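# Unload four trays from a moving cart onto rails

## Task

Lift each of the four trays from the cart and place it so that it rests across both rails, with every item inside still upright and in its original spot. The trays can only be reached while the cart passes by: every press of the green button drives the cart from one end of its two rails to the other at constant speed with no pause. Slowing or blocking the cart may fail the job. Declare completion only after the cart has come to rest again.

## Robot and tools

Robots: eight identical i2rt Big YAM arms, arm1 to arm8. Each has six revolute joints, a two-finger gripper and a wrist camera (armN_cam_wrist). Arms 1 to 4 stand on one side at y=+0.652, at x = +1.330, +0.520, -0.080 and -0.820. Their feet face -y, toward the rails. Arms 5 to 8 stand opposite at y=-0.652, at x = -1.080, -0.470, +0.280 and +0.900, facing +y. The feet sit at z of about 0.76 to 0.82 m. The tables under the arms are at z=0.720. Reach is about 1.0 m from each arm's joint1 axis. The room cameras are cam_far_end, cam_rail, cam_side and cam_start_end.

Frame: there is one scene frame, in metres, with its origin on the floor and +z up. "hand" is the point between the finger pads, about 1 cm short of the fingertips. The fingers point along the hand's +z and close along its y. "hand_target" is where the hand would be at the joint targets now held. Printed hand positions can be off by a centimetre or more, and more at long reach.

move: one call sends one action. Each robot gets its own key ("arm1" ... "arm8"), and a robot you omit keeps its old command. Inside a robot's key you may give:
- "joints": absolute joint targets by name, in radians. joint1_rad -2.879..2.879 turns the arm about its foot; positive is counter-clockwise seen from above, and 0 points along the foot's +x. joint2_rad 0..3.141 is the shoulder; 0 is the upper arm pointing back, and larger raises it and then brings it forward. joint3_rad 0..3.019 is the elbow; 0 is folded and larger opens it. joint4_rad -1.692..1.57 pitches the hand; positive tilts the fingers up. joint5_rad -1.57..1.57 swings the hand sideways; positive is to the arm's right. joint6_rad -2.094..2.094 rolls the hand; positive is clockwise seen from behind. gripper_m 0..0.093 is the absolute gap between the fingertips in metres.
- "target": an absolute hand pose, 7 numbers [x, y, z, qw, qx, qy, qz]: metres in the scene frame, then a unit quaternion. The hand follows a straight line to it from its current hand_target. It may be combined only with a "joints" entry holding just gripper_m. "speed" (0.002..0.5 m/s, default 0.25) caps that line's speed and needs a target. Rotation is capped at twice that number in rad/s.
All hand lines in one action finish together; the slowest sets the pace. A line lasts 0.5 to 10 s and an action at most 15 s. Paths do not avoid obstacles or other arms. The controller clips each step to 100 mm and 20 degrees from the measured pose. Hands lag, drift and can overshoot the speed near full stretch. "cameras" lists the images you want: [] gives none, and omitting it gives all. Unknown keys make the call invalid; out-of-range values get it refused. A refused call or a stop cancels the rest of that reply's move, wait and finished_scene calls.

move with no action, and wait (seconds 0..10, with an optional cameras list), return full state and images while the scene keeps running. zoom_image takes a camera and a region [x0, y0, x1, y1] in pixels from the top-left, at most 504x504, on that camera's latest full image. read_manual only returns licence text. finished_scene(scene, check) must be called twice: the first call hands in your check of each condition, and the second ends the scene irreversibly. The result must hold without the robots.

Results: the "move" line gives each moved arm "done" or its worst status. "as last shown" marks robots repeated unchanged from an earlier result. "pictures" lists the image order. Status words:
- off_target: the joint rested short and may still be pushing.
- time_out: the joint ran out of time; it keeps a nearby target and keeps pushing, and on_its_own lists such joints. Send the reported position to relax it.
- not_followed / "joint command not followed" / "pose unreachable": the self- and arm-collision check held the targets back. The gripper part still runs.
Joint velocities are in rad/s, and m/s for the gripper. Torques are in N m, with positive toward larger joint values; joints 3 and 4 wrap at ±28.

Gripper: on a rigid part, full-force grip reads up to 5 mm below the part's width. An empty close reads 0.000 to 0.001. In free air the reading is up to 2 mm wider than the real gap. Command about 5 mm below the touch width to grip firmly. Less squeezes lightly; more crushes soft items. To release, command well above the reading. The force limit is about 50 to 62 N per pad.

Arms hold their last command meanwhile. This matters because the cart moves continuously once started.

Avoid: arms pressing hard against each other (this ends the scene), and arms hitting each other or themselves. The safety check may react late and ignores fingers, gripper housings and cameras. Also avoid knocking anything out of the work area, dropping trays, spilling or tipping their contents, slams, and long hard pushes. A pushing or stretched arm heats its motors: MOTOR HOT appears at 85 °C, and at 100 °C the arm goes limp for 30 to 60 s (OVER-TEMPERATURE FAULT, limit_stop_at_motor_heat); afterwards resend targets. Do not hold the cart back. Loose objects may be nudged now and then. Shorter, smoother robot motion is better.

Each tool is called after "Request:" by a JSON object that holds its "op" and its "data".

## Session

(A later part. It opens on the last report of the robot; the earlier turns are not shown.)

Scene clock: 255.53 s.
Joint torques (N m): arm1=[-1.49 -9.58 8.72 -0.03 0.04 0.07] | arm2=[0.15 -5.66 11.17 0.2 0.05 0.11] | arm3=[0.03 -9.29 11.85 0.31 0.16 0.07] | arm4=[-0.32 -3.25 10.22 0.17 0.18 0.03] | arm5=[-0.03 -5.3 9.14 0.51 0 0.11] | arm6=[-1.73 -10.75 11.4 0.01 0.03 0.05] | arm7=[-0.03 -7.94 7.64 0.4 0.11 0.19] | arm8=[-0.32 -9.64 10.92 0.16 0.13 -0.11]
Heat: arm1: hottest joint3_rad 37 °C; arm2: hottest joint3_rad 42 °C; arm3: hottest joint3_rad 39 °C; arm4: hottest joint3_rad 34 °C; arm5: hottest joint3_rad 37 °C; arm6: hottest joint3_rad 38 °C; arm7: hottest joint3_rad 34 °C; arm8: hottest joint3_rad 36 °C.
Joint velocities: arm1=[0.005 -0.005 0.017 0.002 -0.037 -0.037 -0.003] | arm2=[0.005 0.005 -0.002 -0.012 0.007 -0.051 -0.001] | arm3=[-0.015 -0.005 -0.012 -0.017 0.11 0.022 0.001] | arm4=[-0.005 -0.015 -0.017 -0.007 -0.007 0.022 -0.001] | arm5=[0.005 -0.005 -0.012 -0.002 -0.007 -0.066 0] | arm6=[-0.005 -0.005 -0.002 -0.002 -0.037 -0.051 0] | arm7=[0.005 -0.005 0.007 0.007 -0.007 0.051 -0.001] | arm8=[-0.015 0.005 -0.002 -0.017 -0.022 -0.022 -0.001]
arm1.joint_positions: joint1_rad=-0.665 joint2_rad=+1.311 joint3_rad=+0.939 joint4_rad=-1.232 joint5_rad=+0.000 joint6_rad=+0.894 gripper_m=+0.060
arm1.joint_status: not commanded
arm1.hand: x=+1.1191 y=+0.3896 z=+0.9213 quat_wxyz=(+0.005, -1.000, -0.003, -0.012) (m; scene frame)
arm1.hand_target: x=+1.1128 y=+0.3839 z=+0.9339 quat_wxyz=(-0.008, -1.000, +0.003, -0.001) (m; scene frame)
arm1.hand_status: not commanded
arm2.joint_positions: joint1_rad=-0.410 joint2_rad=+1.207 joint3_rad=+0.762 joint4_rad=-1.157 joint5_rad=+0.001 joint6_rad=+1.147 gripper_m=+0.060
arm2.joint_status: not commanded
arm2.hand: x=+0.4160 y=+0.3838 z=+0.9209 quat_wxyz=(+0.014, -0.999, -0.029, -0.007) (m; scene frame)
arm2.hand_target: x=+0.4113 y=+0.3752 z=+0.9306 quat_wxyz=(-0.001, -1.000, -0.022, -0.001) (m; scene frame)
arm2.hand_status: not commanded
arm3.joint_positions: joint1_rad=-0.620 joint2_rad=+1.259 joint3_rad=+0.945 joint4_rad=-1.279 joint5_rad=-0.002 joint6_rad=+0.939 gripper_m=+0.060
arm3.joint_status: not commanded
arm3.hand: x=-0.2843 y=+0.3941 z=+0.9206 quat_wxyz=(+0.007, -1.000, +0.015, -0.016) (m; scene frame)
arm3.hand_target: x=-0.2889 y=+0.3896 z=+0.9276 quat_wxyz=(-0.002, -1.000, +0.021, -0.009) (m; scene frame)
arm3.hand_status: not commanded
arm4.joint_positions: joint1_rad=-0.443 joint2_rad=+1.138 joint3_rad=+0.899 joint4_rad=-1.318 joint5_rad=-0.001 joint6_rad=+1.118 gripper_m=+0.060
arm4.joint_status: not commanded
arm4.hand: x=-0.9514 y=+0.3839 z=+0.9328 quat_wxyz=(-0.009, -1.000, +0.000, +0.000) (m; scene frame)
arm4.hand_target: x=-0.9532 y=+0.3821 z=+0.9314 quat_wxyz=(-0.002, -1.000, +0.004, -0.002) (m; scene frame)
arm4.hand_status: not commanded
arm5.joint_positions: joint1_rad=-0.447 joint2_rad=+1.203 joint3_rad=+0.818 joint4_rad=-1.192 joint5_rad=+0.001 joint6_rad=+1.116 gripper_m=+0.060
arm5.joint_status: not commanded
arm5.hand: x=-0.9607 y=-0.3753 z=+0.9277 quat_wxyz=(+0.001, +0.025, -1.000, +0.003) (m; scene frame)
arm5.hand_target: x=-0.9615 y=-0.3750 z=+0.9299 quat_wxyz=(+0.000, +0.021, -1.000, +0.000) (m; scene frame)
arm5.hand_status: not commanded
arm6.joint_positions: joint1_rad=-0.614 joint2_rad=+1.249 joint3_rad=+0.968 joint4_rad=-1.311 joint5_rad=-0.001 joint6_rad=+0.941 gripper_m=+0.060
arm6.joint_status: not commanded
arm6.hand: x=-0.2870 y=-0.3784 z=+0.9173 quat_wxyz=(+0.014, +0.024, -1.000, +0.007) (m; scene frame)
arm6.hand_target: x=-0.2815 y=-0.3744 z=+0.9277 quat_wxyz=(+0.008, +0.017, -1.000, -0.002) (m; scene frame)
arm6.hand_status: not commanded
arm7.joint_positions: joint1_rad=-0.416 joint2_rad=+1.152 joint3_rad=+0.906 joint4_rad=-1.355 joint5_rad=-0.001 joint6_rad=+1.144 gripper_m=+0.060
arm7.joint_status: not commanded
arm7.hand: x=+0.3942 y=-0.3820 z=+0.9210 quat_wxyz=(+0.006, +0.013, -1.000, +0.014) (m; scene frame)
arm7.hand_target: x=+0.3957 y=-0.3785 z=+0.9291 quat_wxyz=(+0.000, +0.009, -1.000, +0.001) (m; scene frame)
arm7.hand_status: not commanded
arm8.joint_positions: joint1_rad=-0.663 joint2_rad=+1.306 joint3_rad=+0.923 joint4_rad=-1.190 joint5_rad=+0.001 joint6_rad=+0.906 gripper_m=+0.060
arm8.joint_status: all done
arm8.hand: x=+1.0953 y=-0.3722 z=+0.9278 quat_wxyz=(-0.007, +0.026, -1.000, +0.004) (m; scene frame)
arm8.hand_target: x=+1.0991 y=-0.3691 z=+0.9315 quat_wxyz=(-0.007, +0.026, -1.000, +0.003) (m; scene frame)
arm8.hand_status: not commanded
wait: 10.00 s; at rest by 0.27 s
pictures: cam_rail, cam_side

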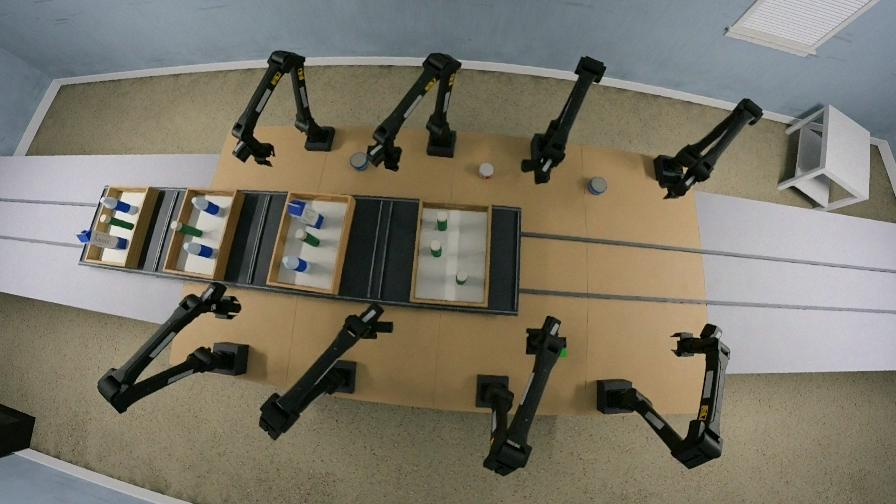

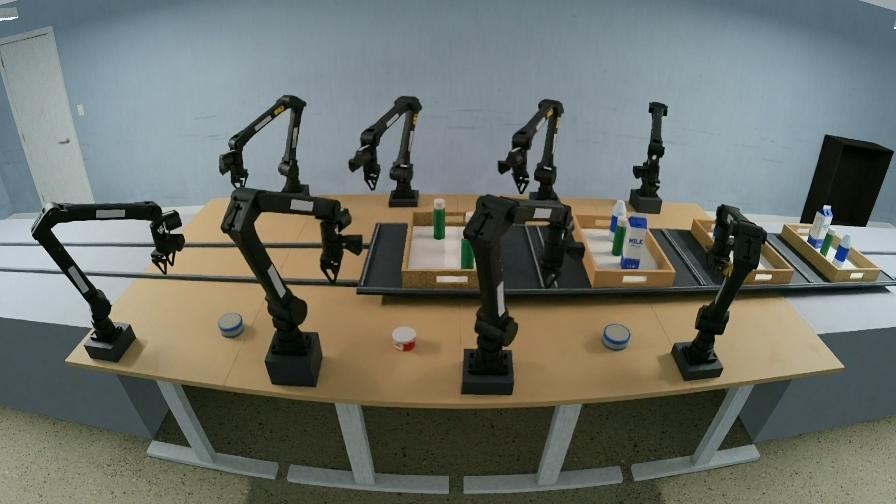

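Request:
{"op": "wait", "data": {"seconds": 9.5, "cameras": ["cam_rail", "cam_side"]}}

Request:
{"op": "wait", "data": {"seconds": 9, "cameras": ["arm1_cam_wrist", "arm2_cam_wrist", "arm3_cam_wrist", "arm4_cam_wrist", "arm5_cam_wrist", "arm6_cam_wrist", "arm7_cam_wrist", "arm8_cam_wrist", "cam_rail", "cam_side"]}}

Request:
{"op": "wait", "data": {"seconds": 10, "cameras": ["cam_rail", "cam_side"]}}

Scene clock: 269.20 s.
Joint torques (N m): arm1=[-1.08 -9.7 8.76 -0.13 0.12 0.1] | arm2=[0.32 -5.66 11.23 0.2 0.07 0.1] | arm3=[0.03 -9.23 11.86 0.29 0.16 0.07] | arm4=[-0.38 -3.02 10.18 0.23 0.2 0.06] | arm5=[-0.03 -5.89 8.91 0.51 0 0.14] | arm6=[-1.61 -10.7 11.41 -0.01 0.03 0.05] | arm7=[-0.09 -7.94 7.61 0.39 0.11 0.19] | arm8=[-0.21 -9.64 10.89 0.14 0.12 -0.09]
Heat: arm1: hottest joint3_rad 37 °C; arm2: hottest joint3_rad 42 °C; arm3: hottest joint3_rad 39 °C; arm4: hottest joint3_rad 34 °C; arm5: hottest joint3_rad 37 °C; arm6: hottest joint3_rad 38 °C; arm7: hottest joint3_rad 34 °C; arm8: hottest joint3_rad 37 °C.
Joint velocities: arm1=[-0.015 -0.015 0.012 0.002 -0.007 0.022 0] | arm2=[-0.005 -0.005 0.012 -0.007 0.022 -0.007 0] | arm3=[-0.005 -0.005 -0.002 0.022 -0.007 -0.007 0] | arm4=[-0.005 -0.005 -0.012 -0.017 0.007 -0.066 0.001] | arm5=[-0.005 -0.005 0.002 -0.002 -0.007 0.022 -0.001] | arm6=[0.005 -0.015 -0.012 0.012 -0.007 0.051 0] | arm7=[0.005 -0.005 -0.017 -0.012 -0.168 0.022 0] | arm8=[-0.005 -0.005 0.007 0.007 -0.037 -0.022 0.002]
arm1.joint_positions: joint1_rad=-0.665 joint2_rad=+1.311 joint3_rad=+0.939 joint4_rad=-1.232 joint5_rad=+0.000 joint6_rad=+0.894 gripper_m=+0.060
arm1.joint_status: not commanded
arm1.hand: x=+1.1191 y=+0.3896 z=+0.9213 quat_wxyz=(+0.005, -1.000, -0.003, -0.012) (m; scene frame)
arm1.hand_target: x=+1.1128 y=+0.3839 z=+0.9339 quat_wxyz=(-0.008, -1.000, +0.003, -0.001) (m; scene frame)
arm1.hand_status: not commanded
arm2.joint_positions: joint1_rad=-0.410 joint2_rad=+1.207 joint3_rad=+0.762 joint4_rad=-1.157 joint5_rad=+0.001 joint6_rad=+1.147 gripper_m=+0.060
arm2.joint_status: not commanded
arm2.hand: x=+0.4160 y=+0.3838 z=+0.9209 quat_wxyz=(+0.014, -0.999, -0.029, -0.007) (m; scene frame)
arm2.hand_target: x=+0.4113 y=+0.3752 z=+0.9306 quat_wxyz=(-0.001, -1.000, -0.022, -0.001) (m; scene frame)
arm2.hand_status: not commanded
arm3.joint_positions: joint1_rad=-0.620 joint2_rad=+1.259 joint3_rad=+0.945 joint4_rad=-1.279 joint5_rad=-0.002 joint6_rad=+0.939 gripper_m=+0.060
arm3.joint_status: not commanded
arm3.hand: x=-0.2843 y=+0.3941 z=+0.9206 quat_wxyz=(+0.007, -1.000, +0.015, -0.016) (m; scene frame)
arm3.hand_target: x=-0.2889 y=+0.3896 z=+0.9276 quat_wxyz=(-0.002, -1.000, +0.021, -0.009) (m; scene frame)
arm3.hand_status: not commanded
arm4.joint_positions: joint1_rad=-0.443 joint2_rad=+1.138 joint3_rad=+0.899 joint4_rad=-1.318 joint5_rad=-0.001 joint6_rad=+1.118 gripper_m=+0.060
arm4.joint_status: not commanded
arm4.hand: x=-0.9514 y=+0.3839 z=+0.9328 quat_wxyz=(-0.009, -1.000, +0.000, +0.000) (m; scene frame)
arm4.hand_target: x=-0.9532 y=+0.3821 z=+0.9314 quat_wxyz=(-0.002, -1.000, +0.004, -0.002) (m; scene frame)
arm4.hand_status: not commanded
arm5.joint_positions: joint1_rad=-0.447 joint2_rad=+1.203 joint3_rad=+0.818 joint4_rad=-1.192 joint5_rad=+0.001 joint6_rad=+1.116 gripper_m=+0.060
arm5.joint_status: not commanded
arm5.hand: x=-0.9607 y=-0.3753 z=+0.9277 quat_wxyz=(+0.001, +0.025, -1.000, +0.003) (m; scene frame)
arm5.hand_target: x=-0.9615 y=-0.3750 z=+0.9299 quat_wxyz=(+0.000, +0.021, -1.000, +0.000) (m; scene frame)
arm5.hand_status: not commanded
arm6.joint_positions: joint1_rad=-0.614 joint2_rad=+1.249 joint3_rad=+0.968 joint4_rad=-1.311 joint5_rad=-0.001 joint6_rad=+0.941 gripper_m=+0.060
arm6.joint_status: not commanded
arm6.hand: x=-0.2870 y=-0.3784 z=+0.9173 quat_wxyz=(+0.014, +0.024, -1.000, +0.007) (m; scene frame)
arm6.hand_target: x=-0.2815 y=-0.3744 z=+0.9277 quat_wxyz=(+0.008, +0.017, -1.000, -0.002) (m; scene frame)
arm6.hand_status: not commanded
arm7.joint_positions: joint1_rad=-0.416 joint2_rad=+1.152 joint3_rad=+0.906 joint4_rad=-1.355 joint5_rad=-0.001 joint6_rad=+1.145 gripper_m=+0.060
arm7.joint_status: not commanded
arm7.hand: x=+0.3942 y=-0.3820 z=+0.9210 quat_wxyz=(+0.006, +0.013, -1.000, +0.014) (m; scene frame)
arm7.hand_target: x=+0.3957 y=-0.3785 z=+0.9291 quat_wxyz=(+0.000, +0.008, -1.000, +0.001) (m; scene frame)
arm7.hand_status: not commanded
arm8.joint_positions: joint1_rad=-0.663 joint2_rad=+1.306 joint3_rad=+0.923 joint4_rad=-1.190 joint5_rad=+0.001 joint6_rad=+0.906 gripper_m=+0.060
arm8.joint_status: all done
arm8.hand: x=+1.0953 y=-0.3722 z=+0.9278 quat_wxyz=(-0.007, +0.026, -1.000, +0.004) (m; scene frame)
arm8.hand_target: x=+1.0991 y=-0.3691 z=+0.9315 quat_wxyz=(-0.007, +0.026, -1.000, +0.003) (m; scene frame)
arm8.hand_status: not commanded
wait: 9.50 s; at rest from the start
pictures: cam_rail, cam_side

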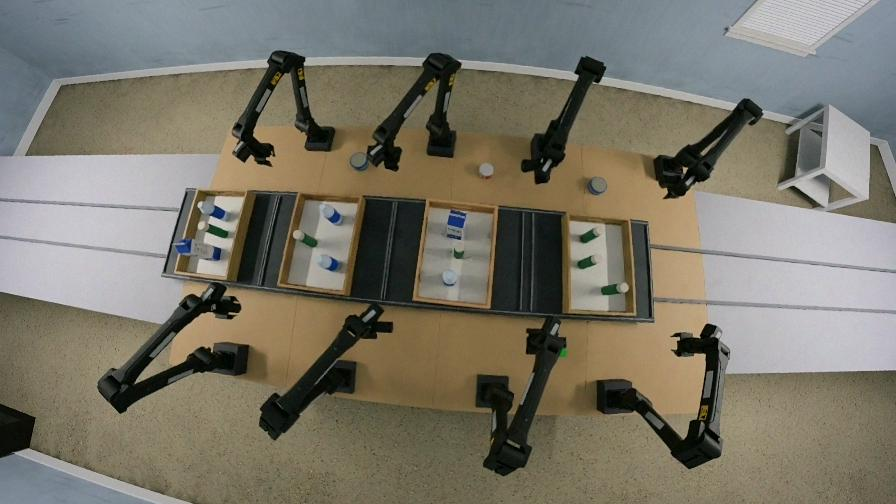

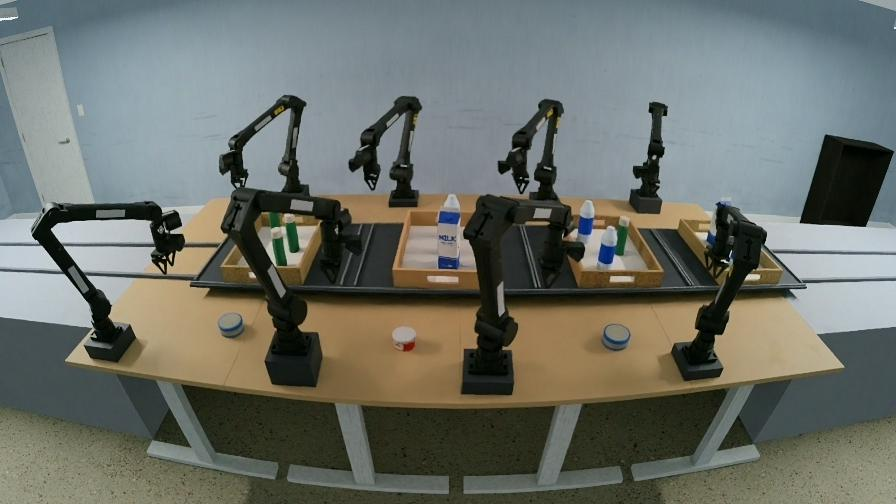

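Scene clock: 278.20 s.
Joint torques (N m): arm1=[-1.26 -10.23 8.5 -0.23 0.05 0.11] | arm2=[0.21 -5.36 11.19 0.13 0.06 0.05] | arm3=[-0.03 -9.23 11.85 0.29 0.16 0.07] | arm4=[-0.15 -3.02 10.25 0.2 0.19 0.05] | arm5=[0.32 -5.42 8.99 0.61 0.02 0.12] | arm6=[-1.61 -10.75 11.4 -0.02 0.03 0.05] | arm7=[-0.15 -7.88 7.62 0.4 0.11 0.19] | arm8=[-0.38 -9.82 10.89 0.08 0.12 -0.1]
Heat: arm1: hottest joint3_rad 37 °C; arm2: hottest joint3_rad 42 °C; arm3: hottest joint3_rad 39 °C; arm4: hottest joint3_rad 34 °C; arm5: hottest joint3_rad 37 °C; arm6: hottest joint3_rad 38 °C; arm7: hottest joint3_rad 34 °C; arm8: hottest joint3_rad 37 °C.
Joint velocities: arm1=[-0.015 0.005 0.012 -0.002 0.066 -0.095 0] | arm2=[-0.015 0.005 0.012 0.012 -0.007 -0.022 0] | arm3=[0.005 0.005 0.002 0.002 -0.007 0.007 -0.001] | arm4=[-0.005 0.005 0.002 0.002 0.022 -0.081 0] | arm5=[-0.015 -0.015 -0.017 -0.002 -0.051 0.066 -0.001] | arm6=[-0.005 -0.015 -0.007 0.007 -0.051 -0.037 0] | arm7=[-0.005 0.015 0.012 -0.012 -0.066 0.007 0] | arm8=[0.005 0.005 -0.017 0.007 -0.051 0.066 -0.001]
arm1.joint_positions: joint1_rad=-0.665 joint2_rad=+1.311 joint3_rad=+0.939 joint4_rad=-1.232 joint5_rad=+0.000 joint6_rad=+0.894 gripper_m=+0.060
arm1.joint_status: not commanded
arm1.hand: x=+1.1191 y=+0.3896 z=+0.9213 quat_wxyz=(+0.005, -1.000, -0.003, -0.012) (m; scene frame)
arm1.hand_target: x=+1.1128 y=+0.3839 z=+0.9339 quat_wxyz=(-0.008, -1.000, +0.003, -0.001) (m; scene frame)
arm1.hand_status: not commanded
arm2.joint_positions: joint1_rad=-0.410 joint2_rad=+1.207 joint3_rad=+0.762 joint4_rad=-1.157 joint5_rad=+0.001 joint6_rad=+1.147 gripper_m=+0.060
arm2.joint_status: not commanded
arm2.hand: x=+0.4160 y=+0.3838 z=+0.9209 quat_wxyz=(+0.014, -0.999, -0.029, -0.007) (m; scene frame)
arm2.hand_target: x=+0.4113 y=+0.3752 z=+0.9306 quat_wxyz=(-0.001, -1.000, -0.022, -0.001) (m; scene frame)
arm2.hand_status: not commanded
arm3.joint_positions: joint1_rad=-0.620 joint2_rad=+1.259 joint3_rad=+0.945 joint4_rad=-1.279 joint5_rad=-0.002 joint6_rad=+0.939 gripper_m=+0.060
arm3.joint_status: not commanded
arm3.hand: x=-0.2843 y=+0.3941 z=+0.9206 quat_wxyz=(+0.007, -1.000, +0.015, -0.016) (m; scene frame)
arm3.hand_target: x=-0.2889 y=+0.3896 z=+0.9276 quat_wxyz=(-0.002, -1.000, +0.021, -0.009) (m; scene frame)
arm3.hand_status: not commanded
arm4.joint_positions: joint1_rad=-0.443 joint2_rad=+1.138 joint3_rad=+0.899 joint4_rad=-1.318 joint5_rad=-0.001 joint6_rad=+1.118 gripper_m=+0.060
arm4.joint_status: not commanded
arm4.hand: x=-0.9514 y=+0.3839 z=+0.9328 quat_wxyz=(-0.009, -1.000, +0.000, +0.000) (m; scene frame)
arm4.hand_target: x=-0.9532 y=+0.3821 z=+0.9314 quat_wxyz=(-0.002, -1.000, +0.004, -0.002) (m; scene frame)
arm4.hand_status: not commanded
arm5.joint_positions: joint1_rad=-0.447 joint2_rad=+1.203 joint3_rad=+0.818 joint4_rad=-1.192 joint5_rad=+0.001 joint6_rad=+1.116 gripper_m=+0.060
arm5.joint_status: not commanded
arm5.hand: x=-0.9607 y=-0.3753 z=+0.9277 quat_wxyz=(+0.001, +0.025, -1.000, +0.003) (m; scene frame)
arm5.hand_target: x=-0.9615 y=-0.3750 z=+0.9299 quat_wxyz=(+0.000, +0.021, -1.000, +0.000) (m; scene frame)
arm5.hand_status: not commanded
arm6.joint_positions: joint1_rad=-0.614 joint2_rad=+1.249 joint3_rad=+0.968 joint4_rad=-1.311 joint5_rad=-0.001 joint6_rad=+0.941 gripper_m=+0.060
arm6.joint_status: not commanded
arm6.hand: x=-0.2870 y=-0.3784 z=+0.9173 quat_wxyz=(+0.014, +0.024, -1.000, +0.007) (m; scene frame)
arm6.hand_target: x=-0.2815 y=-0.3744 z=+0.9277 quat_wxyz=(+0.008, +0.017, -1.000, -0.002) (m; scene frame)
arm6.hand_status: not commanded
arm7.joint_positions: joint1_rad=-0.416 joint2_rad=+1.152 joint3_rad=+0.906 joint4_rad=-1.355 joint5_rad=-0.001 joint6_rad=+1.145 gripper_m=+0.060
arm7.joint_status: not commanded
arm7.hand: x=+0.3942 y=-0.3820 z=+0.9210 quat_wxyz=(+0.006, +0.013, -1.000, +0.014) (m; scene frame)
arm7.hand_target: x=+0.3957 y=-0.3785 z=+0.9291 quat_wxyz=(+0.000, +0.008, -1.000, +0.001) (m; scene frame)
arm7.hand_status: not commanded
arm8.joint_positions: joint1_rad=-0.663 joint2_rad=+1.306 joint3_rad=+0.923 joint4_rad=-1.190 joint5_rad=+0.001 joint6_rad=+0.906 gripper_m=+0.060
arm8.joint_status: all done
arm8.hand: x=+1.0953 y=-0.3722 z=+0.9278 quat_wxyz=(-0.007, +0.026, -1.000, +0.004) (m; scene frame)
arm8.hand_target: x=+1.0991 y=-0.3691 z=+0.9315 quat_wxyz=(-0.007, +0.026, -1.000, +0.003) (m; scene frame)
arm8.hand_status: not commanded
wait: 9.00 s; at rest by 0.27 s
pictures: arm1_cam_wrist, arm2_cam_wrist, arm3_cam_wrist, arm4_cam_wrist, arm5_cam_wrist, arm6_cam_wrist, arm7_cam_wrist, arm8_cam_wrist, cam_rail, cam_side
camera_calibration:
arm1_cam_wrist: T_world_to_cam=[[-0.003044, 0.999949, -0.00966536, -0.375129], [0.798458, 0.00824942, 0.601994, -1.44648], [0.602043, -0.00588491, -0.798442, 0.18889], [0, 0, 0, 1]] pos_world=[1.04009, 0.388153, 1.01796]
arm2_cam_wrist: T_world_to_cam=[[-0.0380539, 0.996732, 0.0712529, -0.435832], [0.824992, -0.00889811, 0.565074, -0.851022], [0.563862, 0.0802864, -0.821957, 0.613682], [0, 0, 0, 1]] pos_world=[0.339469, 0.377565, 1.01637]
arm3_cam_wrist: T_world_to_cam=[[0.0359406, 0.999004, 0.0264462, -0.40812], [0.736167, -0.0443627, 0.675344, -0.399465], [0.675845, -0.00480344, -0.737029, 0.996305], [0, 0, 0, 1]] pos_world=[-0.364606, 0.394778, 1.01487]
arm4_cam_wrist: T_world_to_cam=[[0.000885116, 0.999997, 0.00213147, -0.386401], [0.842786, -0.00189322, 0.538245, 0.310502], [0.538247, 0.00131996, -0.842786, 1.41648], [0, 0, 0, 1]] pos_world=[-1.02376, 0.385118, 1.02748]
arm5_cam_wrist: T_world_to_cam=[[0.0514776, -0.998673, -0.00141338, -0.324005], [-0.803779, -0.0422715, 0.593425, -1.3344], [-0.592697, -0.0294121, -0.804888, 0.290162], [0, 0, 0, 1]] pos_world=[-0.883909, -0.371448, 1.02496]
arm6_cam_wrist: T_world_to_cam=[[0.0471294, -0.998867, -0.00657691, -0.355266], [-0.792229, -0.0413883, 0.608819, -0.795613], [-0.608401, -0.0234828, -0.793282, 0.668629], [0, 0, 0, 1]] pos_world=[-0.206769, -0.372092, 1.01246]
arm7_cam_wrist: T_world_to_cam=[[0.0396382, -0.998302, 0.0426907, -0.437347], [-0.798551, -0.00596784, 0.601898, -0.237157], [-0.600621, -0.0579488, -0.797431, 1.07467], [0, 0, 0, 1]] pos_world=[0.473421, -0.375744, 1.01839]
arm8_cam_wrist: T_world_to_cam=[[0.043935, -0.999024, 0.00458776, -0.424431], [-0.821092, -0.0334932, 0.569812, 0.363085], [-0.569102, -0.0288017, -0.821762, 1.49919], [0, 0, 0, 1]] pos_world=[1.16996, -0.368676, 1.02703]

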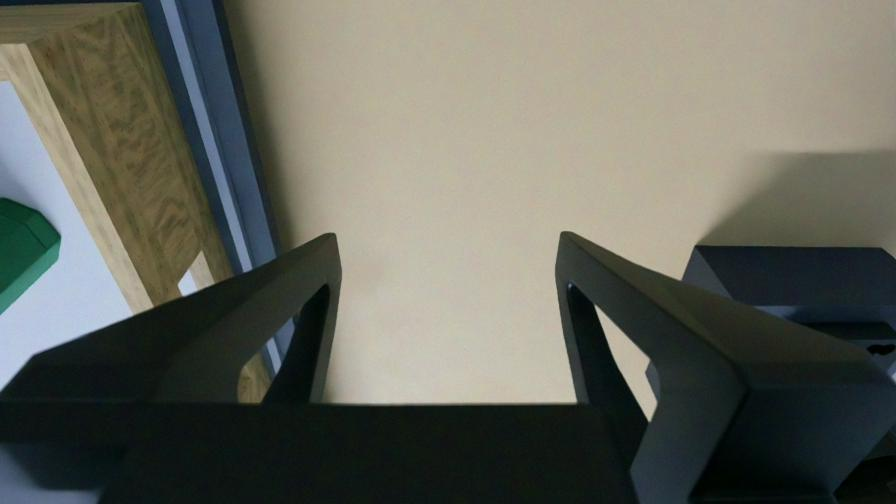

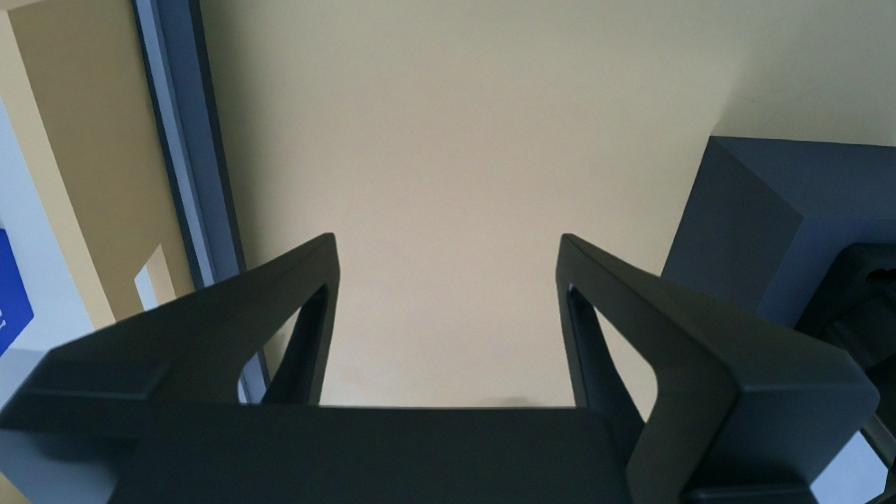

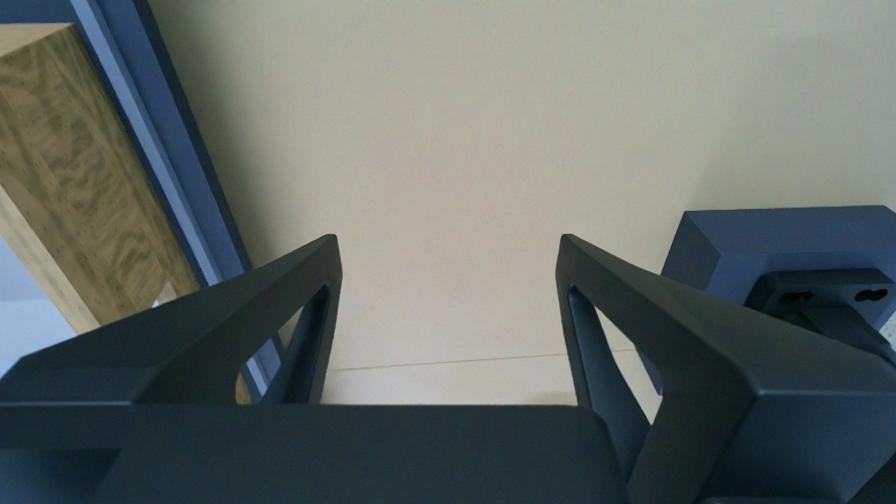

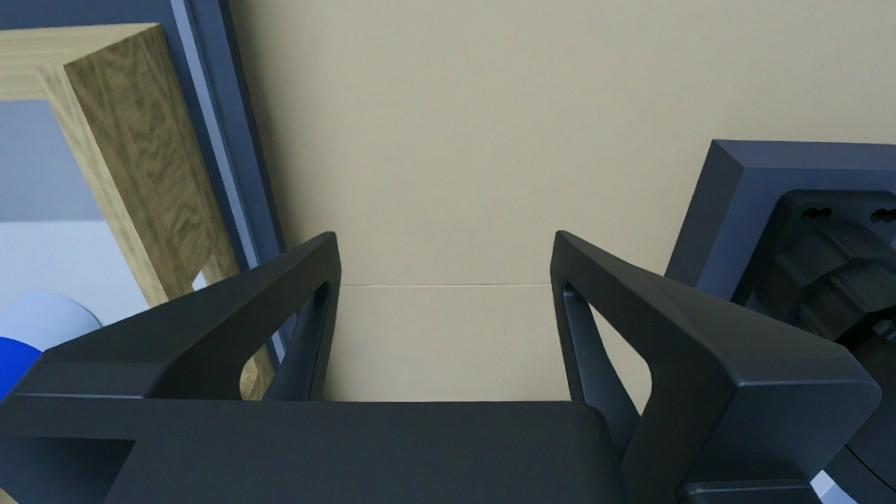

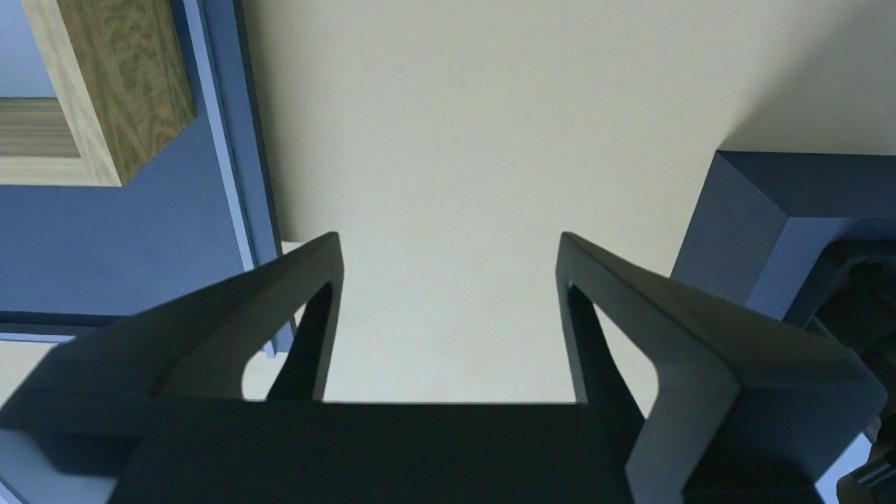

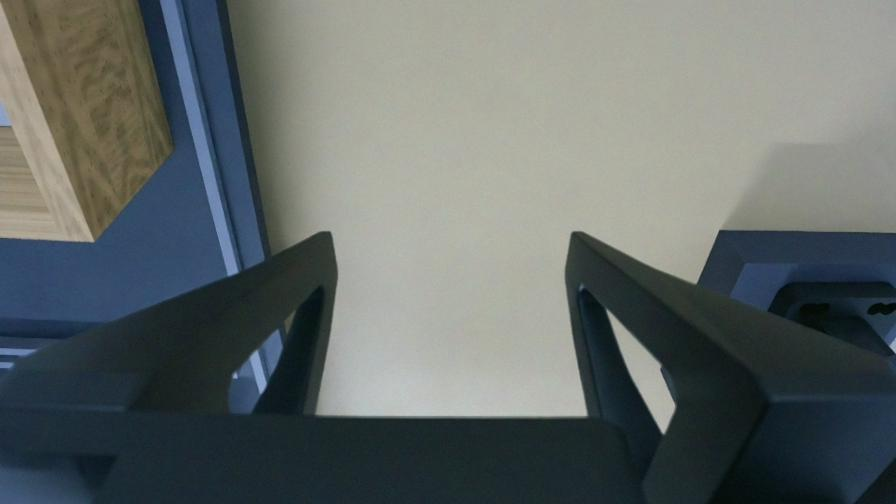

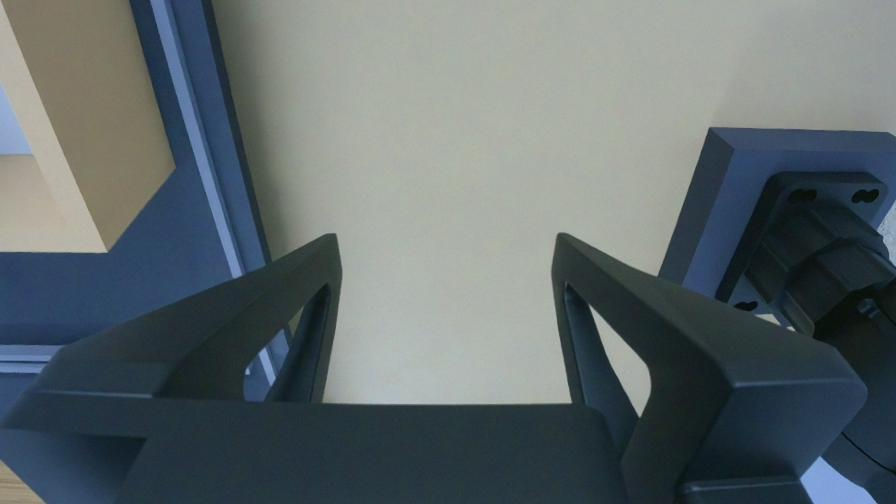

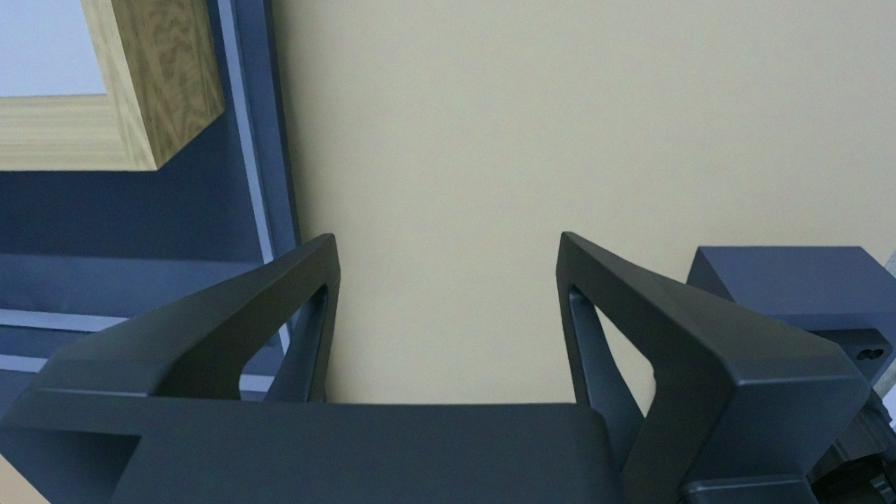

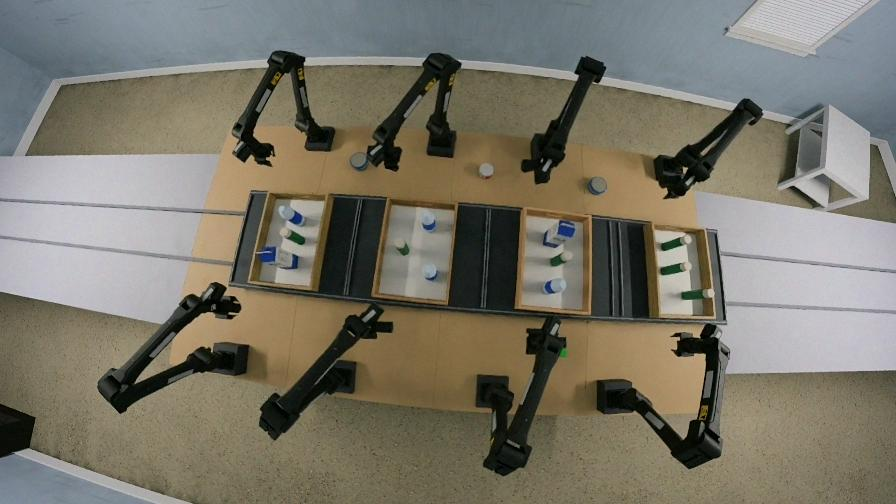

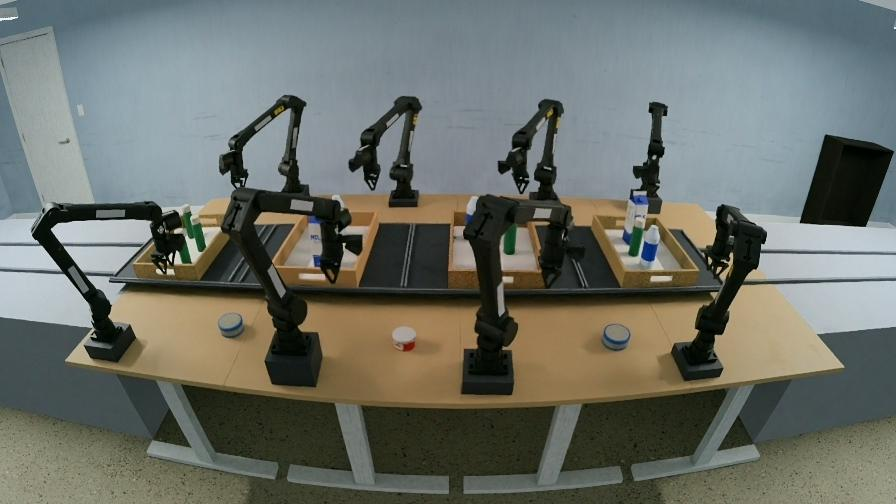

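Scene clock: 288.20 s.
Joint torques (N m): arm1=[-1.26 -9.23 8.85 -0.12 0.1 0.08] | arm2=[0.38 -5.48 11.21 0.18 0.09 0.08] | arm3=[0.03 -9.23 11.85 0.29 0.16 0.07] | arm4=[-0.09 -3.08 10.26 0.17 0.2 0.05] | arm5=[0.03 -5.66 9.09 0.43 0.01 0.12] | arm6=[-1.67 -10.75 11.4 -0.02 0.03 0.05] | arm7=[0.03 -7.94 7.65 0.42 0.11 0.18] | arm8=[-0.21 -9.64 10.91 0.09 0.12 -0.09]
Heat: arm1: hottest joint3_rad 38 °C; arm2: hottest joint3_rad 42 °C; arm3: hottest joint3_rad 39 °C; arm4: hottest joint3_rad 34 °C; arm5: hottest joint3_rad 37 °C; arm6: hottest joint3_rad 38 °C; arm7: hottest joint3_rad 34 °C; arm8: hottest joint3_rad 37 °C.
Joint velocities: arm1=[-0.015 -0.005 -0.012 -0.002 -0.007 0.037 -0.001] | arm2=[-0.005 0.005 0.002 -0.007 -0.007 -0.007 -0.001] | arm3=[0.005 0.005 -0.012 -0.007 -0.022 -0.022 0] | arm4=[-0.015 0.005 0.017 0.002 -0.007 0.007 -0.001] | arm5=[-0.005 -0.005 0.007 0.002 0.051 -0.007 -0.001] | arm6=[-0.005 -0.015 -0.007 -0.007 -0.037 -0.051 0] | arm7=[0.005 -0.005 -0.012 -0.002 0.022 -0.007 -0.001] | arm8=[0.005 -0.015 0.002 -0.007 -0.11 -0.066 -0.001]
arm1.joint_positions: joint1_rad=-0.665 joint2_rad=+1.311 joint3_rad=+0.939 joint4_rad=-1.232 joint5_rad=+0.000 joint6_rad=+0.894 gripper_m=+0.060
arm1.joint_status: not commanded
arm1.hand: x=+1.1191 y=+0.3896 z=+0.9213 quat_wxyz=(+0.005, -1.000, -0.003, -0.012) (m; scene frame)
arm1.hand_target: x=+1.1128 y=+0.3839 z=+0.9339 quat_wxyz=(-0.008, -1.000, +0.003, -0.001) (m; scene frame)
arm1.hand_status: not commanded
arm2.joint_positions: joint1_rad=-0.410 joint2_rad=+1.207 joint3_rad=+0.762 joint4_rad=-1.157 joint5_rad=+0.001 joint6_rad=+1.147 gripper_m=+0.060
arm2.joint_status: not commanded
arm2.hand: x=+0.4160 y=+0.3838 z=+0.9209 quat_wxyz=(+0.014, -0.999, -0.029, -0.007) (m; scene frame)
arm2.hand_target: x=+0.4113 y=+0.3752 z=+0.9306 quat_wxyz=(-0.001, -1.000, -0.022, -0.001) (m; scene frame)
arm2.hand_status: not commanded
arm3.joint_positions: joint1_rad=-0.620 joint2_rad=+1.259 joint3_rad=+0.945 joint4_rad=-1.279 joint5_rad=-0.002 joint6_rad=+0.939 gripper_m=+0.060
arm3.joint_status: not commanded
arm3.hand: x=-0.2843 y=+0.3941 z=+0.9206 quat_wxyz=(+0.007, -1.000, +0.015, -0.016) (m; scene frame)
arm3.hand_target: x=-0.2889 y=+0.3896 z=+0.9276 quat_wxyz=(-0.002, -1.000, +0.021, -0.009) (m; scene frame)
arm3.hand_status: not commanded
arm4.joint_positions: joint1_rad=-0.443 joint2_rad=+1.138 joint3_rad=+0.899 joint4_rad=-1.318 joint5_rad=-0.001 joint6_rad=+1.118 gripper_m=+0.060
arm4.joint_status: not commanded
arm4.hand: x=-0.9514 y=+0.3839 z=+0.9328 quat_wxyz=(-0.009, -1.000, +0.000, +0.000) (m; scene frame)
arm4.hand_target: x=-0.9532 y=+0.3821 z=+0.9314 quat_wxyz=(-0.002, -1.000, +0.004, -0.002) (m; scene frame)
arm4.hand_status: not commanded
arm5.joint_positions: joint1_rad=-0.447 joint2_rad=+1.203 joint3_rad=+0.818 joint4_rad=-1.192 joint5_rad=+0.001 joint6_rad=+1.116 gripper_m=+0.060
arm5.joint_status: not commanded
arm5.hand: x=-0.9607 y=-0.3753 z=+0.9277 quat_wxyz=(+0.001, +0.025, -1.000, +0.003) (m; scene frame)
arm5.hand_target: x=-0.9615 y=-0.3750 z=+0.9299 quat_wxyz=(+0.000, +0.021, -1.000, +0.000) (m; scene frame)
arm5.hand_status: not commanded
arm6.joint_positions: joint1_rad=-0.614 joint2_rad=+1.249 joint3_rad=+0.968 joint4_rad=-1.311 joint5_rad=-0.001 joint6_rad=+0.941 gripper_m=+0.060
arm6.joint_status: not commanded
arm6.hand: x=-0.2870 y=-0.3784 z=+0.9173 quat_wxyz=(+0.014, +0.024, -1.000, +0.007) (m; scene frame)
arm6.hand_target: x=-0.2815 y=-0.3744 z=+0.9277 quat_wxyz=(+0.008, +0.017, -1.000, -0.002) (m; scene frame)
arm6.hand_status: not commanded
arm7.joint_positions: joint1_rad=-0.416 joint2_rad=+1.152 joint3_rad=+0.906 joint4_rad=-1.355 joint5_rad=-0.001 joint6_rad=+1.145 gripper_m=+0.060
arm7.joint_status: not commanded
arm7.hand: x=+0.3942 y=-0.3820 z=+0.9210 quat_wxyz=(+0.006, +0.013, -1.000, +0.014) (m; scene frame)
arm7.hand_target: x=+0.3957 y=-0.3785 z=+0.9291 quat_wxyz=(+0.000, +0.008, -1.000, +0.001) (m; scene frame)
arm7.hand_status: not commanded
arm8.joint_positions: joint1_rad=-0.663 joint2_rad=+1.306 joint3_rad=+0.923 joint4_rad=-1.190 joint5_rad=+0.001 joint6_rad=+0.906 gripper_m=+0.060
arm8.joint_status: all done
arm8.hand: x=+1.0953 y=-0.3722 z=+0.9278 quat_wxyz=(-0.007, +0.026, -1.000, +0.004) (m; scene frame)
arm8.hand_target: x=+1.0991 y=-0.3691 z=+0.9315 quat_wxyz=(-0.007, +0.026, -1.000, +0.003) (m; scene frame)
arm8.hand_status: not commanded
wait: 10.00 s; at rest by 0.27 s
pictures: cam_rail, cam_side

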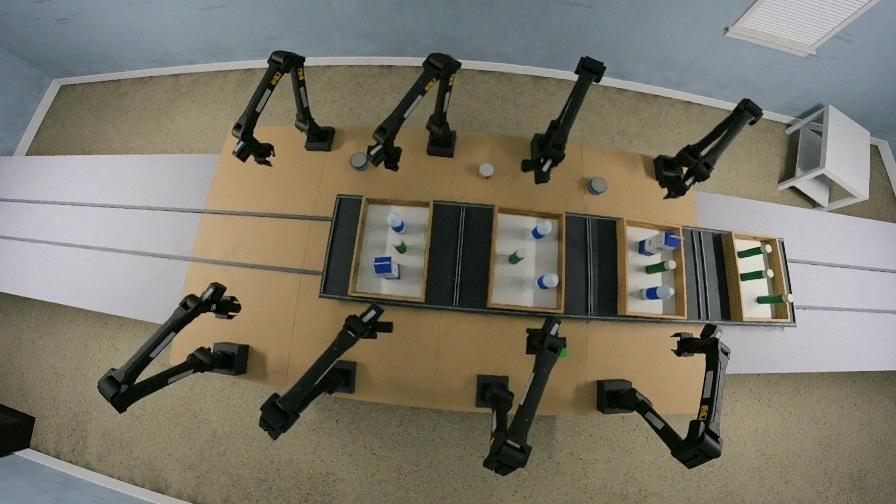

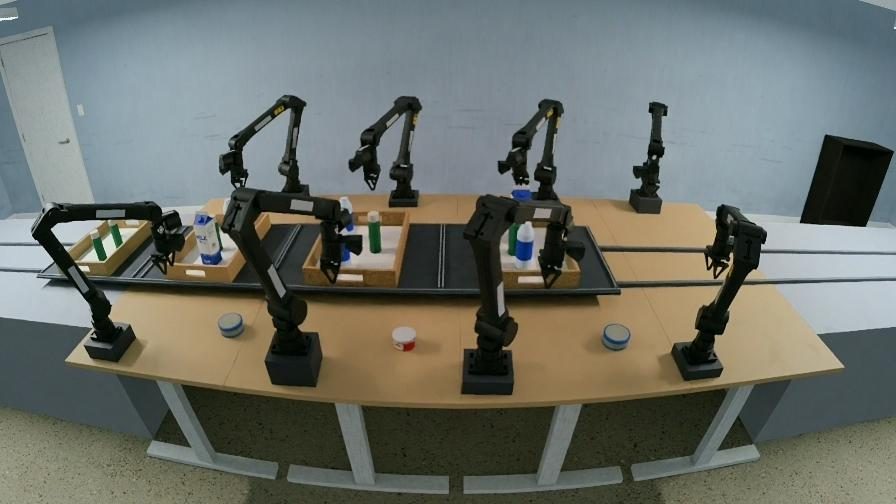

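Request:
{"op": "zoom_image", "data": {"camera": "cam_side", "region": [290, 200, 430, 300]}}

Request:
{"op": "zoom_image", "data": {"camera": "cam_rail", "region": [300, 180, 580, 330]}}

Scaled by 3.600 from the camera's 896x504 image, which has a finer 1280x720 frame.

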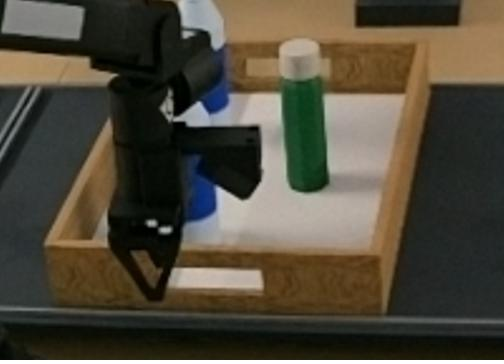

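Scaled by 1.800 from the camera's 896x504 image, which has a finer 1280x720 frame.

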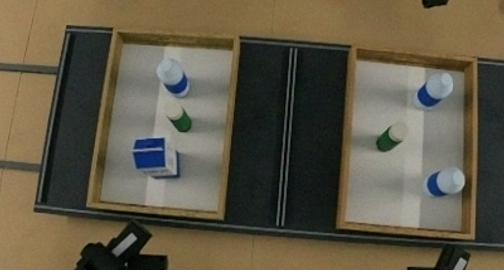

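Request:
{"op": "move", "data": {"cameras": ["cam_far_end", "cam_rail", "cam_side"]}}

Scene clock: 380.07 s.
Joint torques (N m): arm1=[-1.9 -9.7 8.64 -0.25 0.07 0.11] | arm2=[0.03 -5.77 11.14 0.14 0.1 0.06] | arm3=[0.03 -9.29 11.85 0.29 0.16 0.07] | arm4=[-0.15 -3.02 10.28 0.27 0.2 0.04] | arm5=[-0.21 -5.07 8.94 0.35 -0.03 0.13] | arm6=[-1.55 -10.75 11.4 -0.02 0.03 0.05] | arm7=[-0.03 -7.88 7.64 0.42 0.11 0.18] | arm8=[-0.09 -9.58 10.95 0.12 0.12 -0.11]
Heat: arm1: hottest joint3_rad 38 °C; arm2: hottest joint3_rad 42 °C; arm3: hottest joint3_rad 40 °C; arm4: hottest joint3_rad 35 °C; arm5: hottest joint3_rad 38 °C; arm6: hottest joint3_rad 39 °C; arm7: hottest joint3_rad 34 °C; arm8: hottest joint3_rad 38 °C.
Joint velocities: arm1=[0.015 -0.005 0.002 0.012 -0.007 0.007 -0.001] | arm2=[-0.005 0.005 0.002 0.027 0.066 -0.037 -0.001] | arm3=[-0.005 -0.005 -0.007 -0.007 -0.037 -0.022 0] | arm4=[-0.005 -0.015 0.012 -0.007 -0.022 -0.007 0] | arm5=[0.005 -0.005 -0.007 -0.007 -0.066 -0.051 -0.001] | arm6=[-0.005 0.005 0.022 -0.007 0.007 0.037 0] | arm7=[-0.005 0.005 -0.017 -0.017 -0.037 0.037 0] | arm8=[-0.015 -0.015 0.002 0.022 -0.051 0.007 0.001]
arm1.joint_positions: joint1_rad=-0.665 joint2_rad=+1.311 joint3_rad=+0.939 joint4_rad=-1.232 joint5_rad=+0.000 joint6_rad=+0.894 gripper_m=+0.060
arm1.joint_status: not commanded
arm1.hand: x=+1.1191 y=+0.3896 z=+0.9213 quat_wxyz=(+0.005, -1.000, -0.003, -0.012) (m; scene frame)
arm1.hand_target: x=+1.1128 y=+0.3839 z=+0.9339 quat_wxyz=(-0.008, -1.000, +0.003, -0.001) (m; scene frame)
arm1.hand_status: not commanded
arm2.joint_positions: joint1_rad=-0.410 joint2_rad=+1.207 joint3_rad=+0.762 joint4_rad=-1.157 joint5_rad=+0.001 joint6_rad=+1.147 gripper_m=+0.060
arm2.joint_status: not commanded
arm2.hand: x=+0.4160 y=+0.3838 z=+0.9209 quat_wxyz=(+0.014, -0.999, -0.029, -0.007) (m; scene frame)
arm2.hand_target: x=+0.4113 y=+0.3752 z=+0.9306 quat_wxyz=(-0.001, -1.000, -0.022, -0.001) (m; scene frame)
arm2.hand_status: not commanded
arm3.joint_positions: joint1_rad=-0.620 joint2_rad=+1.259 joint3_rad=+0.945 joint4_rad=-1.279 joint5_rad=-0.002 joint6_rad=+0.939 gripper_m=+0.060
arm3.joint_status: not commanded
arm3.hand: x=-0.2843 y=+0.3941 z=+0.9206 quat_wxyz=(+0.007, -1.000, +0.015, -0.016) (m; scene frame)
arm3.hand_target: x=-0.2889 y=+0.3896 z=+0.9276 quat_wxyz=(-0.002, -1.000, +0.021, -0.009) (m; scene frame)
arm3.hand_status: not commanded
arm4.joint_positions: joint1_rad=-0.443 joint2_rad=+1.138 joint3_rad=+0.899 joint4_rad=-1.318 joint5_rad=-0.001 joint6_rad=+1.118 gripper_m=+0.060
arm4.joint_status: not commanded
arm4.hand: x=-0.9514 y=+0.3839 z=+0.9328 quat_wxyz=(-0.009, -1.000, +0.000, +0.000) (m; scene frame)
arm4.hand_target: x=-0.9532 y=+0.3821 z=+0.9314 quat_wxyz=(-0.002, -1.000, +0.005, -0.002) (m; scene frame)
arm4.hand_status: not commanded
arm5.joint_positions: joint1_rad=-0.447 joint2_rad=+1.203 joint3_rad=+0.818 joint4_rad=-1.192 joint5_rad=+0.001 joint6_rad=+1.116 gripper_m=+0.060
arm5.joint_status: not commanded
arm5.hand: x=-0.9607 y=-0.3753 z=+0.9277 quat_wxyz=(+0.001, +0.025, -1.000, +0.003) (m; scene frame)
arm5.hand_target: x=-0.9615 y=-0.3750 z=+0.9299 quat_wxyz=(+0.000, +0.021, -1.000, +0.000) (m; scene frame)
arm5.hand_status: not commanded
arm6.joint_positions: joint1_rad=-0.614 joint2_rad=+1.249 joint3_rad=+0.968 joint4_rad=-1.311 joint5_rad=-0.001 joint6_rad=+0.941 gripper_m=+0.060
arm6.joint_status: not commanded
arm6.hand: x=-0.2870 y=-0.3784 z=+0.9173 quat_wxyz=(+0.014, +0.024, -1.000, +0.007) (m; scene frame)
arm6.hand_target: x=-0.2815 y=-0.3744 z=+0.9277 quat_wxyz=(+0.008, +0.017, -1.000, -0.002) (m; scene frame)
arm6.hand_status: not commanded
arm7.joint_positions: joint1_rad=-0.416 joint2_rad=+1.152 joint3_rad=+0.906 joint4_rad=-1.355 joint5_rad=-0.001 joint6_rad=+1.145 gripper_m=+0.060
arm7.joint_status: not commanded
arm7.hand: x=+0.3942 y=-0.3820 z=+0.9210 quat_wxyz=(+0.006, +0.013, -1.000, +0.014) (m; scene frame)
arm7.hand_target: x=+0.3957 y=-0.3785 z=+0.9291 quat_wxyz=(+0.000, +0.008, -1.000, +0.001) (m; scene frame)
arm7.hand_status: not commanded
arm8.joint_positions: joint1_rad=-0.663 joint2_rad=+1.306 joint3_rad=+0.923 joint4_rad=-1.190 joint5_rad=+0.001 joint6_rad=+0.906 gripper_m=+0.060
arm8.joint_status: all done
arm8.hand: x=+1.0953 y=-0.3722 z=+0.9278 quat_wxyz=(-0.007, +0.026, -1.000, +0.004) (m; scene frame)
arm8.hand_target: x=+1.0991 y=-0.3691 z=+0.9315 quat_wxyz=(-0.007, +0.026, -1.000, +0.003) (m; scene frame)
arm8.hand_status: not commanded
pictures: cam_far_end, cam_rail, cam_side

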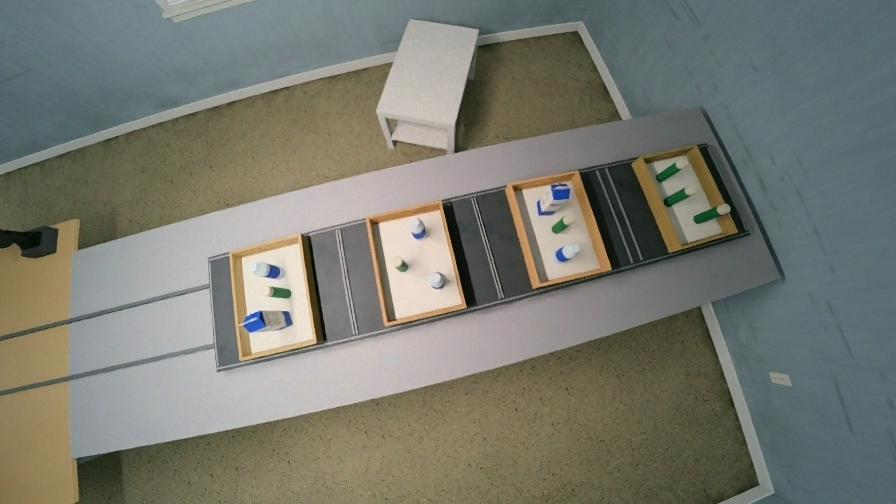

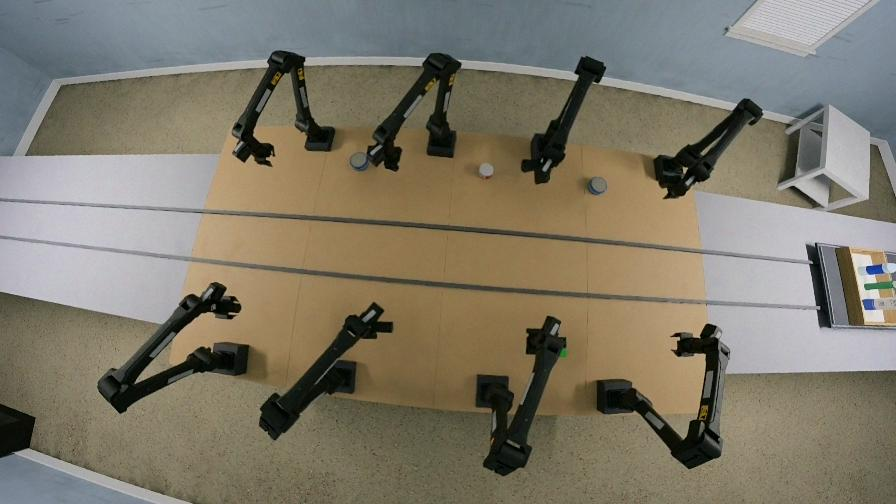

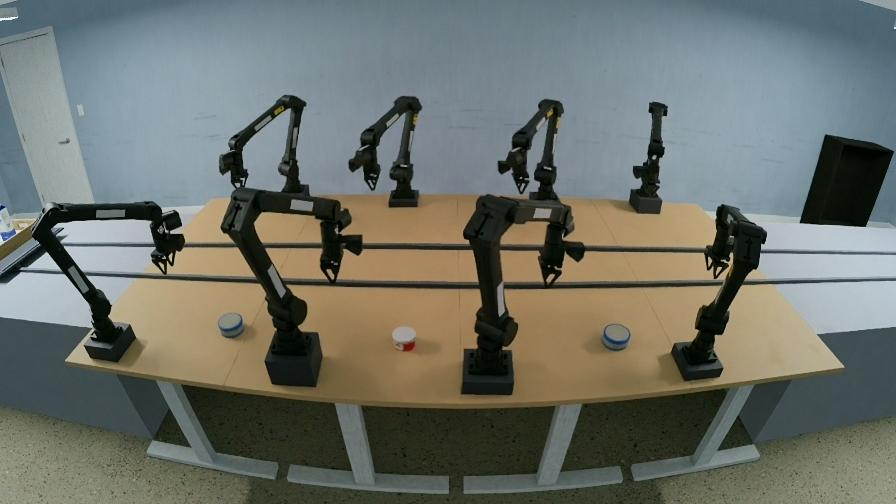

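Request:
{"op": "zoom_image", "data": {"camera": "cam_far_end", "region": [200, 170, 480, 380]}}

Request:
{"op": "zoom_image", "data": {"camera": "cam_far_end", "region": [490, 130, 770, 340]}}

Scaled by 1.800 from the camera's 896x504 image, which has a finer 1280x720 frame.

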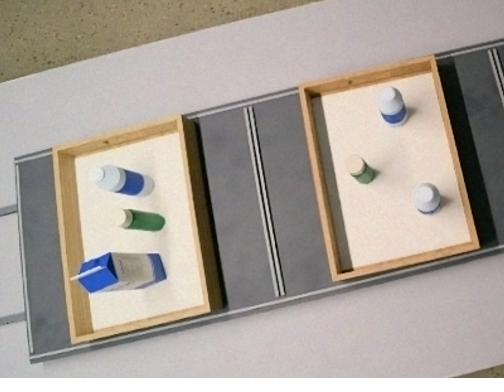

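Scaled by 1.800 from the camera's 896x504 image, which has a finer 1280x720 frame.

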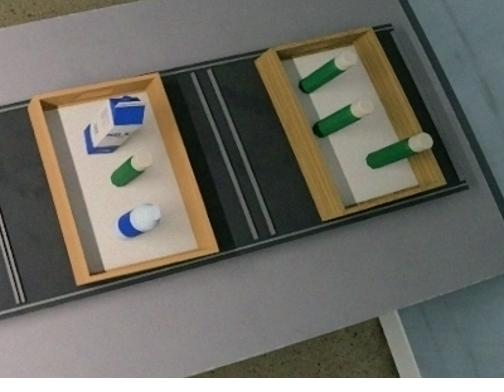

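Request:
{"op": "zoom_image", "data": {"camera": "cam_side", "region": [340, 225, 480, 305]}}

Request:
{"op": "zoom_image", "data": {"camera": "cam_rail", "region": [560, 200, 760, 330]}}

Request:
{"op": "zoom_image", "data": {"camera": "cam_side", "region": [620, 200, 896, 360]}}

Scaled by 3.600 from the camera's 896x504 image, which has a finer 1280x720 frame.

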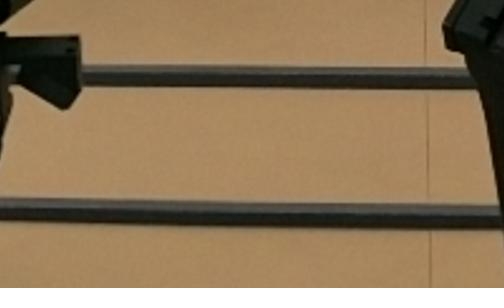

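Scaled by 2.520 from the camera's 896x504 image, which has a finer 1280x720 frame.

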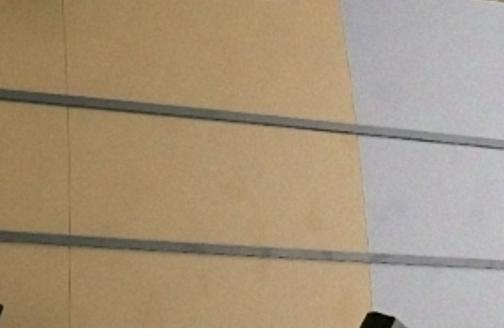

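Scaled by 1.826 from the camera's 896x504 image, which has a finer 1280x720 frame.

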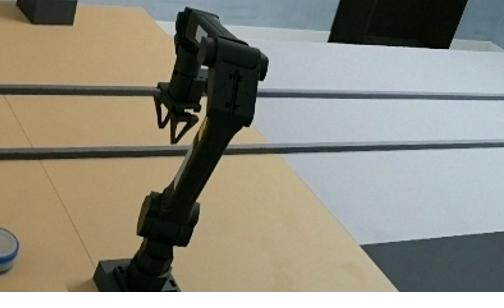

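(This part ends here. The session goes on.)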